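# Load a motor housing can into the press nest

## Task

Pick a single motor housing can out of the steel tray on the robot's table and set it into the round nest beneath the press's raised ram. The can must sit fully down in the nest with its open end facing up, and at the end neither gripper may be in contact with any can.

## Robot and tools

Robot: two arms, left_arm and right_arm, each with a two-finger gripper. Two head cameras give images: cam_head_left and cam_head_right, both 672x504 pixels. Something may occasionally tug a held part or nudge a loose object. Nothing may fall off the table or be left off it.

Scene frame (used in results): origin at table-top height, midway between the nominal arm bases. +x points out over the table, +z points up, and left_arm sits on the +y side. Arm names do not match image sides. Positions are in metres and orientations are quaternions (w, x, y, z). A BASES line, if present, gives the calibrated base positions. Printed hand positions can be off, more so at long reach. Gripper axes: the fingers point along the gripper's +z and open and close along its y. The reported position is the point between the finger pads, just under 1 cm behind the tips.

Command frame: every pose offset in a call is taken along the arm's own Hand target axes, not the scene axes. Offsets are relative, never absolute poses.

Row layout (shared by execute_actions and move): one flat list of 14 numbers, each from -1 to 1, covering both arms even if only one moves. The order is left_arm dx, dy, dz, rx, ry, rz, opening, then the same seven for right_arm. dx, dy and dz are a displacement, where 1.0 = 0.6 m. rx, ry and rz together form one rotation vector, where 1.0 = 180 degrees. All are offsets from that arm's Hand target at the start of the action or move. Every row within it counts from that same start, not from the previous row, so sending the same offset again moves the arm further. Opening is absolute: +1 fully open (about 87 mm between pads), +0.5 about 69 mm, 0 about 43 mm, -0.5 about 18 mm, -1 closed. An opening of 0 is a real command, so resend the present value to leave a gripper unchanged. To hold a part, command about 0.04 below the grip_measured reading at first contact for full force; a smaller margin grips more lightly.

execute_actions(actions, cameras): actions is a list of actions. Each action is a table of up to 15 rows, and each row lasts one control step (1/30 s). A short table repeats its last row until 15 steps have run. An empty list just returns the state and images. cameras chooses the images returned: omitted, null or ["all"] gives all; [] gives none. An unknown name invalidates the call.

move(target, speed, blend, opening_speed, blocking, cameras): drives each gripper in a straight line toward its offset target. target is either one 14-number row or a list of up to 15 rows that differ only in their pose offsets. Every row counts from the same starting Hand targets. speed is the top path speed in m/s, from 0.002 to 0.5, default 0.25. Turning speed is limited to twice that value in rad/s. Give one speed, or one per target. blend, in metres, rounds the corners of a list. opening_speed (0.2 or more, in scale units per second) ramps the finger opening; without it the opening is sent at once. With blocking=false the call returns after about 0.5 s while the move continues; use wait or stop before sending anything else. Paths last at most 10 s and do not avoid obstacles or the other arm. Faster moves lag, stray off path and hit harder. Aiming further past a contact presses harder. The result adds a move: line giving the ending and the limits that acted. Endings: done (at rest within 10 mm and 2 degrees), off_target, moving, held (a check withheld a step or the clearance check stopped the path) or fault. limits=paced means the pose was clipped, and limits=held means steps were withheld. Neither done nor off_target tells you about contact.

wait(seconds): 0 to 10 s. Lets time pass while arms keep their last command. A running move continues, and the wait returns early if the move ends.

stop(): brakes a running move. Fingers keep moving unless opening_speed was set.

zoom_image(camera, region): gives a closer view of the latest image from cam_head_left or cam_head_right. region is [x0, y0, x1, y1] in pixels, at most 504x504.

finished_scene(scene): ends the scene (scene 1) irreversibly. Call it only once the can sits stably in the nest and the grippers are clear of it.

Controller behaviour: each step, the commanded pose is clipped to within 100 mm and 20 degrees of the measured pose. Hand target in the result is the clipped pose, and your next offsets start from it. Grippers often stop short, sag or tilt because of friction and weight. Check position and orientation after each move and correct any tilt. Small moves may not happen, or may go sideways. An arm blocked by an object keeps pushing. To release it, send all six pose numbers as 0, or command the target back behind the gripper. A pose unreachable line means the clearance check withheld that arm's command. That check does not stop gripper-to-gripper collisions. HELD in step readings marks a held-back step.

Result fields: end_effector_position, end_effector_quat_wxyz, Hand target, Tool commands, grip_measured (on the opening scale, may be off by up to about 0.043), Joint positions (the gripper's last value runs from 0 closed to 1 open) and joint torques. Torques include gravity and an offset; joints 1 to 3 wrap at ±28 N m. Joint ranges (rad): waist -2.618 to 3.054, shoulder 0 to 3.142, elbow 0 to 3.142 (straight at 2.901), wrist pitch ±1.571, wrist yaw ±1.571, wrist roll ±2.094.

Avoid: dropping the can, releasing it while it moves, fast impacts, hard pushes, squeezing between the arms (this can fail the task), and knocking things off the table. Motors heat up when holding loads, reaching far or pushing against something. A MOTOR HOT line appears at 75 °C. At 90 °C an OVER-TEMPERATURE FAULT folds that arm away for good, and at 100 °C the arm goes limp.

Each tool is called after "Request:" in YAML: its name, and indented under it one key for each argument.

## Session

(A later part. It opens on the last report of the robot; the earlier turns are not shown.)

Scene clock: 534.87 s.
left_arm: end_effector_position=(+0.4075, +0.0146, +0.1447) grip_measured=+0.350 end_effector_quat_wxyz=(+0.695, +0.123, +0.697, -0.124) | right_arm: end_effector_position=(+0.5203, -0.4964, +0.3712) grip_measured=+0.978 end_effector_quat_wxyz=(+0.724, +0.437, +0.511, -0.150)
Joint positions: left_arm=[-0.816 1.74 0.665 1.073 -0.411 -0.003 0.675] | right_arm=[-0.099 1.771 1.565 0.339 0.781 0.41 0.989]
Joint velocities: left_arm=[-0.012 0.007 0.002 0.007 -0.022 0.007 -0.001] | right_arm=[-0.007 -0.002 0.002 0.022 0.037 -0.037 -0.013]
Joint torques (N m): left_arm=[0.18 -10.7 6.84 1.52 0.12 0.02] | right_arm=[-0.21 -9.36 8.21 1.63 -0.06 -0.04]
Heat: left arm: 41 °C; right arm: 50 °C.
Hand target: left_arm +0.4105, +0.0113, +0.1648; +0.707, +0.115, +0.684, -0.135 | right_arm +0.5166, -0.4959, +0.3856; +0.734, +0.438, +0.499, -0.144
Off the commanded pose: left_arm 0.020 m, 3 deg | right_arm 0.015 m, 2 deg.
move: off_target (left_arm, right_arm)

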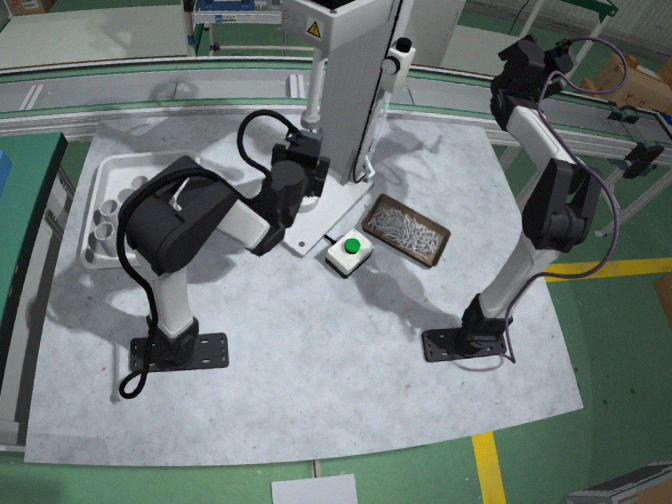

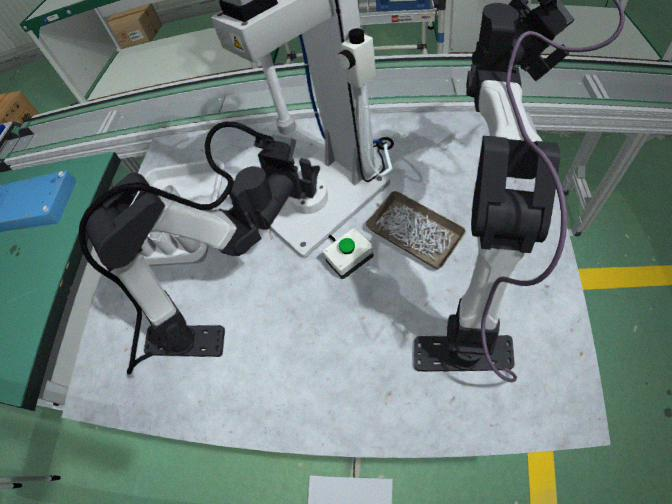

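Request:
move:
  target: [-0.01,0,-0.19,0,0,0,0.35,0,0,0,0,0,0,1]
  speed: 0.12
  cameras: ["cam_head_left","cam_head_right"]

Request:
zoom_image:
  camera: "cam_head_right"
  region: [260, 130, 350, 220]

Request:
zoom_image:
  camera: "cam_head_left"
  region: [260, 130, 350, 220]

Scene clock: 542.20 s.
left_arm: end_effector_position=(+0.3055, +0.0477, +0.1685) grip_measured=+0.350 end_effector_quat_wxyz=(+0.705, +0.115, +0.686, -0.137) | right_arm: end_effector_position=(+0.5203, -0.4964, +0.3712) grip_measured=+0.978 end_effector_quat_wxyz=(+0.724, +0.437, +0.511, -0.150)
Joint positions: left_arm=[-1.028 1.305 0.343 1.002 -0.616 -0.003 0.675] | right_arm=[-0.099 1.771 1.565 0.339 0.781 0.41 0.989]
Joint velocities: left_arm=[-0.012 0.002 0.017 -0.066 -0.022 -0.037 0.001] | right_arm=[-0.012 -0.007 -0.007 0.022 -0.022 0.007 0.008]
Joint torques (N m): left_arm=[-0.68 -5.85 4.53 1.44 -0.01 0] | right_arm=[-0.23 -9.36 8.21 1.63 -0.06 -0.04]
Heat: left arm: 42 °C; right arm: 50 °C.
Hand target: left_arm +0.3027, +0.0498, +0.1690; +0.705, +0.112, +0.687, -0.138 | right_arm +0.5166, -0.4959, +0.3856; +0.734, +0.438, +0.499, -0.144
Off the commanded pose: left_arm 0.004 m, 0 deg | right_arm 0.015 m, 2 deg.
move: off_target (right_arm)

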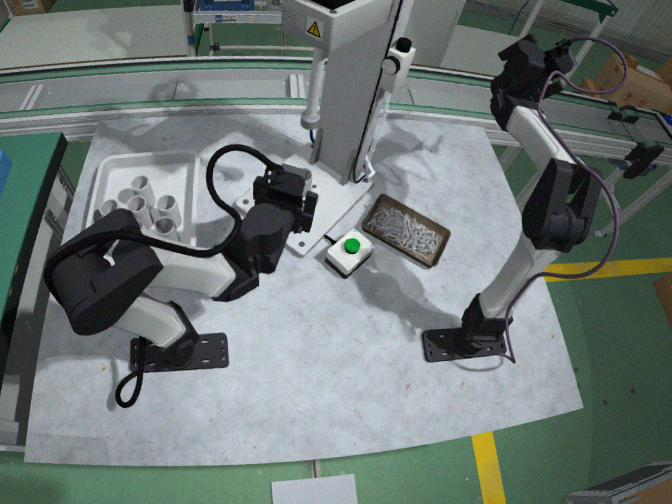

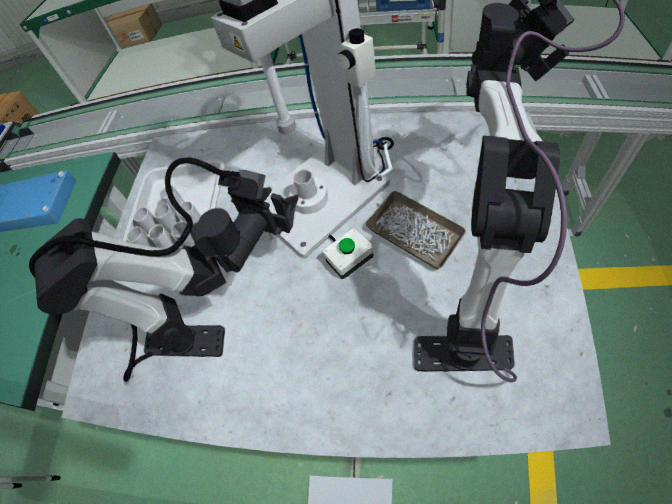

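Scaled by 5.600.

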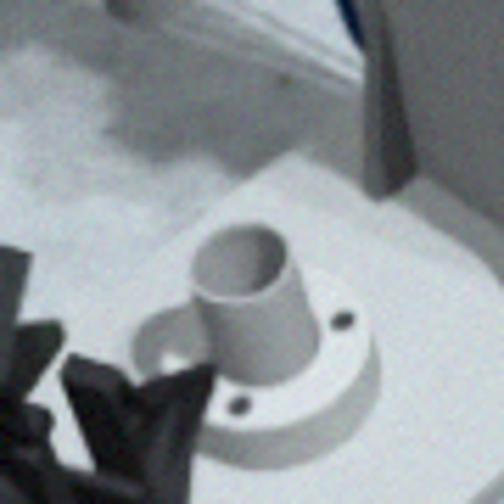

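Scaled by 5.600.

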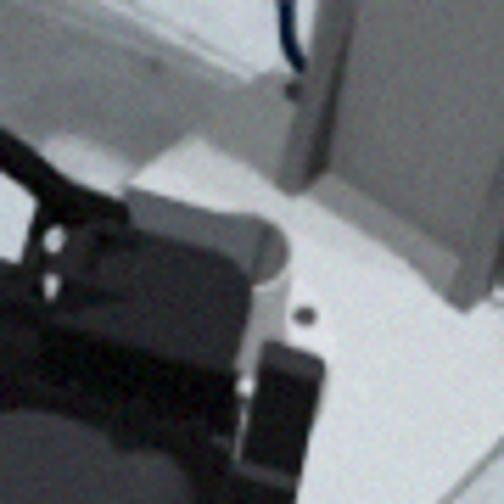

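Request:
move:
  target: [-0.03,0.17,-0.08,0,0,0,0.35,0,0,0,0,0,0,1]
  speed: 0.15
  cameras: ["cam_head_left","cam_head_right"]

Request:
zoom_image:
  camera: "cam_head_right"
  region: [275, 155, 345, 225]

Request:
zoom_image:
  camera: "cam_head_left"
  region: [265, 150, 335, 220]

Scene clock: 548.33 s.
left_arm: end_effector_position=(+0.2906, +0.1640, +0.1851) grip_measured=+0.350 end_effector_quat_wxyz=(+0.709, +0.117, +0.683, -0.130) | right_arm: end_effector_position=(+0.5203, -0.4964, +0.3712) grip_measured=+0.978 end_effector_quat_wxyz=(+0.724, +0.437, +0.511, -0.150)
Joint positions: left_arm=[-0.593 0.576 0.176 0.44 -0.189 -0.004 0.675] | right_arm=[-0.099 1.771 1.565 0.339 0.781 0.41 0.989]
Joint velocities: left_arm=[-0.017 -0.007 -0.007 0.022 -0.022 -0.037 0.001] | right_arm=[0.017 -0.002 -0.012 0.007 -0.007 -0.007 0.024]
Joint torques (N m): left_arm=[0.62 0.17 7.54 1.54 0.16 0.03] | right_arm=[-0.23 -9.36 8.23 1.63 -0.06 -0.04]
Heat: left arm: 41 °C; right arm: 50 °C.
Hand target: left_arm +0.2913, +0.1636, +0.1882; +0.709, +0.118, +0.683, -0.132 | right_arm +0.5166, -0.4959, +0.3856; +0.734, +0.438, +0.499, -0.144
Off the commanded pose: left_arm 0.004 m, 1 deg | right_arm 0.015 m, 2 deg.
move: off_target (right_arm)

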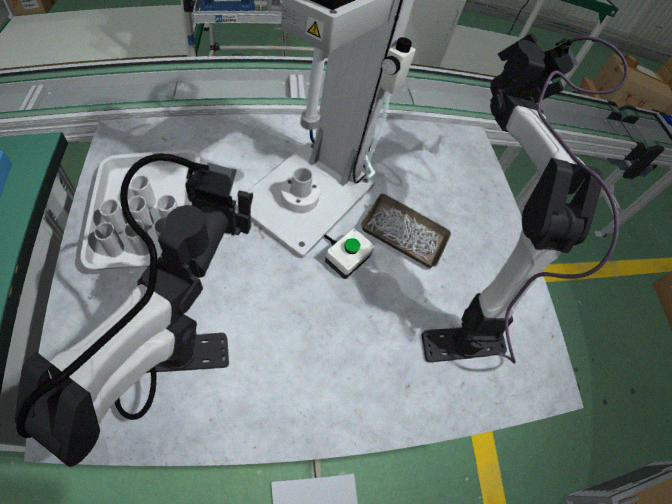

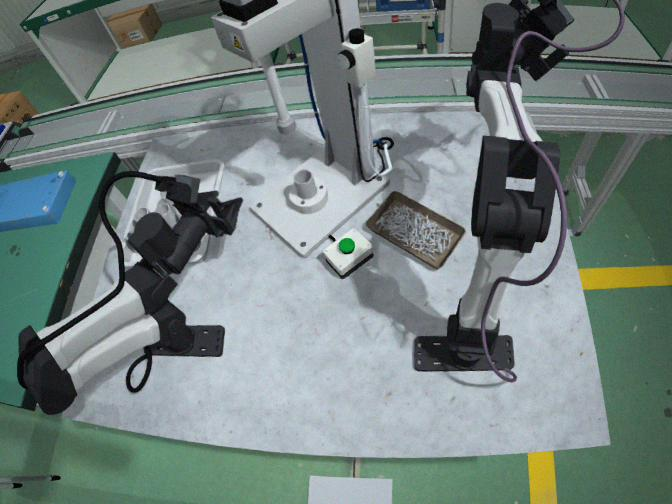

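Scaled by 7.200.

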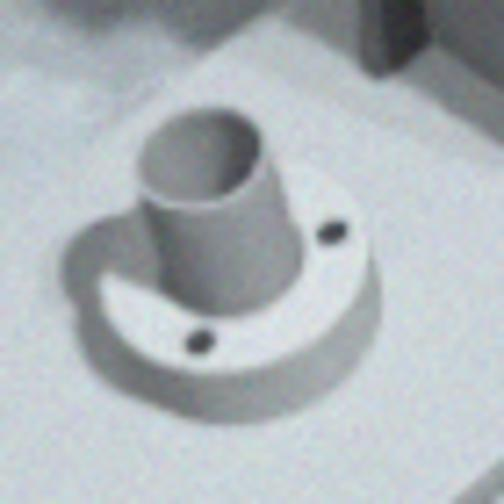

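Scaled by 7.200.

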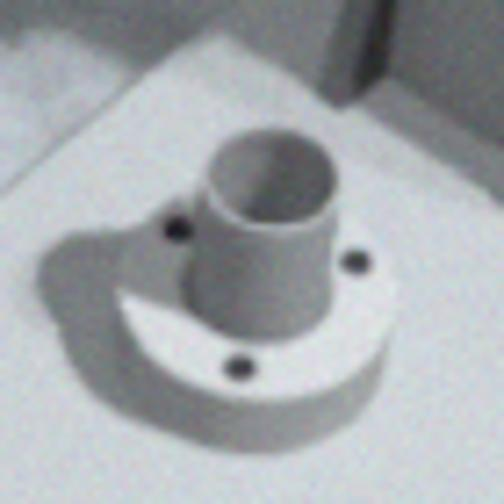

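Request:
finished_scene:
  scene: 1

The scene is finished: the task was done.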